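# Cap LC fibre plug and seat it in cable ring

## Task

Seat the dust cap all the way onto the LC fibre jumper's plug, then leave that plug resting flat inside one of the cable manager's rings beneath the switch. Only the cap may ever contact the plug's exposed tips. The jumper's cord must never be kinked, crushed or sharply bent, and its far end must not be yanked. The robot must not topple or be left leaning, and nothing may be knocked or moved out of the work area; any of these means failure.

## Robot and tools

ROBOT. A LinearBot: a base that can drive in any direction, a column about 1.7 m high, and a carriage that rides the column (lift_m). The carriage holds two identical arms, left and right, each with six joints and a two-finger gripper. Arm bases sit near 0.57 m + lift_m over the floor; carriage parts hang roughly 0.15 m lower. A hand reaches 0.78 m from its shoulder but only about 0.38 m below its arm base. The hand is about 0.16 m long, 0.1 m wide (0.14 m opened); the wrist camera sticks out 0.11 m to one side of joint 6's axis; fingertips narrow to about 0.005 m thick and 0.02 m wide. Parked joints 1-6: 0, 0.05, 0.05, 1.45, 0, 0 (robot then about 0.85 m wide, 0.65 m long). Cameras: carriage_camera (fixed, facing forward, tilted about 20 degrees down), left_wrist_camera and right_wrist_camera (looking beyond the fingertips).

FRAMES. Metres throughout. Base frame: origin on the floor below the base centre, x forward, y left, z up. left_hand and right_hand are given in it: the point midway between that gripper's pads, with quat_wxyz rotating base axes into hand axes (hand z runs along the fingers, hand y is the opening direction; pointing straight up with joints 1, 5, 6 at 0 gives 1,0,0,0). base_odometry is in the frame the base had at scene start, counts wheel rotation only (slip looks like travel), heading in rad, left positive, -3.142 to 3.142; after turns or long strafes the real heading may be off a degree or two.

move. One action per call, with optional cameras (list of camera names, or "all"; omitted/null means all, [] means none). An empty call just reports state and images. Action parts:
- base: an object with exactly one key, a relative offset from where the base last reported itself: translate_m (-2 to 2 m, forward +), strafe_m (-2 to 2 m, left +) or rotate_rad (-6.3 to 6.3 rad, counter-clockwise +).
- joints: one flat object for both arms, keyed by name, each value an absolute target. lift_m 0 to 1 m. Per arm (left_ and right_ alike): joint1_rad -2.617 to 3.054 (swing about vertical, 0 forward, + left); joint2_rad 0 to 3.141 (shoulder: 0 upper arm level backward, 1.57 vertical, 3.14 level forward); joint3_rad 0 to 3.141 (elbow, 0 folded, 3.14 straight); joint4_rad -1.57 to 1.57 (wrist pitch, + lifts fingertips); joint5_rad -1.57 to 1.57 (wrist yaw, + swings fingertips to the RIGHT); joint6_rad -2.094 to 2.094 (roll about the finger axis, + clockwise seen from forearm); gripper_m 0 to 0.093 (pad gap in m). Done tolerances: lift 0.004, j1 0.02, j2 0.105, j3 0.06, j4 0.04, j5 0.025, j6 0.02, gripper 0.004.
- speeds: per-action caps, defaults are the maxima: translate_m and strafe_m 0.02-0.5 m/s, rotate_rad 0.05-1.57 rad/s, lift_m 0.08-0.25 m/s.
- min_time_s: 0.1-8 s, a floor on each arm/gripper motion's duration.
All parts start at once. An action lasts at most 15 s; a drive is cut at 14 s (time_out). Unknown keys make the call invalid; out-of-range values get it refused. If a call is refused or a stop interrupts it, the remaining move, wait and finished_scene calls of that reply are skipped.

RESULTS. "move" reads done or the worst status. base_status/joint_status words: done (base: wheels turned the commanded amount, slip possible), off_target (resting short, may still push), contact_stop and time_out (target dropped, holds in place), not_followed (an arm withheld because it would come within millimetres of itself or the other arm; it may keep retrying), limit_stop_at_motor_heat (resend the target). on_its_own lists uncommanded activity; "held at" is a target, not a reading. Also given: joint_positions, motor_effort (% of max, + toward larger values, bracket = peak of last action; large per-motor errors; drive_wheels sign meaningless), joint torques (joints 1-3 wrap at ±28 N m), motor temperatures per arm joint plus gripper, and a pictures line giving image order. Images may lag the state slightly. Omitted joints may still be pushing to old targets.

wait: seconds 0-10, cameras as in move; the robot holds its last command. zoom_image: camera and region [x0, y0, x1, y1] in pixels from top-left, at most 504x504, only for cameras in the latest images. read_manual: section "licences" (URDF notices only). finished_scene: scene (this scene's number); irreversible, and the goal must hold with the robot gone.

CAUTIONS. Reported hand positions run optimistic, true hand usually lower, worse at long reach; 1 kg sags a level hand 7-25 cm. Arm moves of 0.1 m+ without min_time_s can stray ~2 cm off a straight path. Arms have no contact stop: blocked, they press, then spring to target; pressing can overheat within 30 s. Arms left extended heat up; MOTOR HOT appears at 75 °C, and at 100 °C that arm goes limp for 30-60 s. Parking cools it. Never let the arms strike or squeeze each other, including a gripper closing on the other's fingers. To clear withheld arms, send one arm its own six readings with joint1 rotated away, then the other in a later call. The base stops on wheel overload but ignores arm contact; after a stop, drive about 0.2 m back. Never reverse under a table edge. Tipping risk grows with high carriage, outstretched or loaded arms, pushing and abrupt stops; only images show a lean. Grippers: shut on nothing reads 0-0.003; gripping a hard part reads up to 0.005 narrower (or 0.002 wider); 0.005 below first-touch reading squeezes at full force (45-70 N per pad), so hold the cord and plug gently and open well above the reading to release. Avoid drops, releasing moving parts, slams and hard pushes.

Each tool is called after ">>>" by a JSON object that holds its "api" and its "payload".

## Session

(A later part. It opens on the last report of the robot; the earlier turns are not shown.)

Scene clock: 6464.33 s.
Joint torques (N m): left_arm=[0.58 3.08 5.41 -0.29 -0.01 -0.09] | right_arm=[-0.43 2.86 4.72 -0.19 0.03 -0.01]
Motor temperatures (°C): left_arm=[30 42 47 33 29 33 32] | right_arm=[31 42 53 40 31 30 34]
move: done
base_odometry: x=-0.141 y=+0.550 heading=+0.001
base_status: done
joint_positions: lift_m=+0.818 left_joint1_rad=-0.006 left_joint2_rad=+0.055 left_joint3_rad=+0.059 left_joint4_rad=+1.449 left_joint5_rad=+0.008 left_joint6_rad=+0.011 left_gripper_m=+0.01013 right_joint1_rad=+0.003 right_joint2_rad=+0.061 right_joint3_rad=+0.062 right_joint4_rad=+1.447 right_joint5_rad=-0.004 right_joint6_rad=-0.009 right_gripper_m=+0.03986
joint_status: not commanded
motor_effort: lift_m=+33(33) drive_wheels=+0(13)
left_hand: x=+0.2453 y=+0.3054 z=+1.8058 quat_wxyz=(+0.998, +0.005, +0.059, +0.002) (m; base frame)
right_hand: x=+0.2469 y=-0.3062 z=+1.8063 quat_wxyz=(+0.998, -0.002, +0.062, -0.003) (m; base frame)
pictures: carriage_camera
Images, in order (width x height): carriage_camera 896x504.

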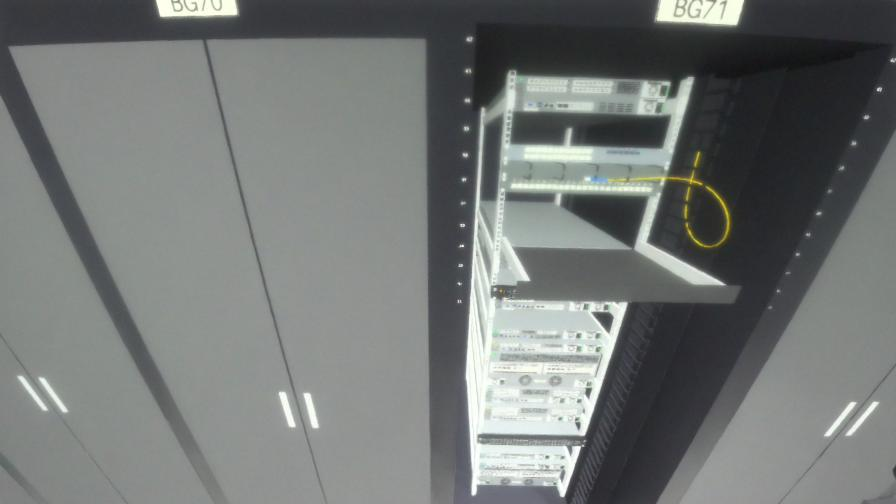

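>>> {"api": "zoom_image", "payload": {"camera": "carriage_camera", "region": [640, 140, 760, 260]}}

>>> {"api": "zoom_image", "payload": {"camera": "carriage_camera", "region": [560, 150, 680, 210]}}

Scaled by 4.200 from the camera's 896x504 image, which has a finer 1280x720 frame.

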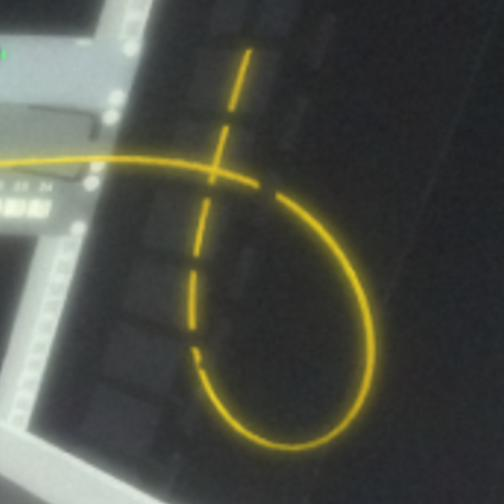

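Scaled by 4.200 from the camera's 896x504 image, which has a finer 1280x720 frame.

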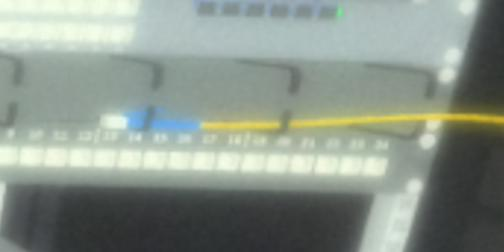

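>>> {"api": "finished_scene", "payload": {"scene": 1}}

The scene is finished: the task was done.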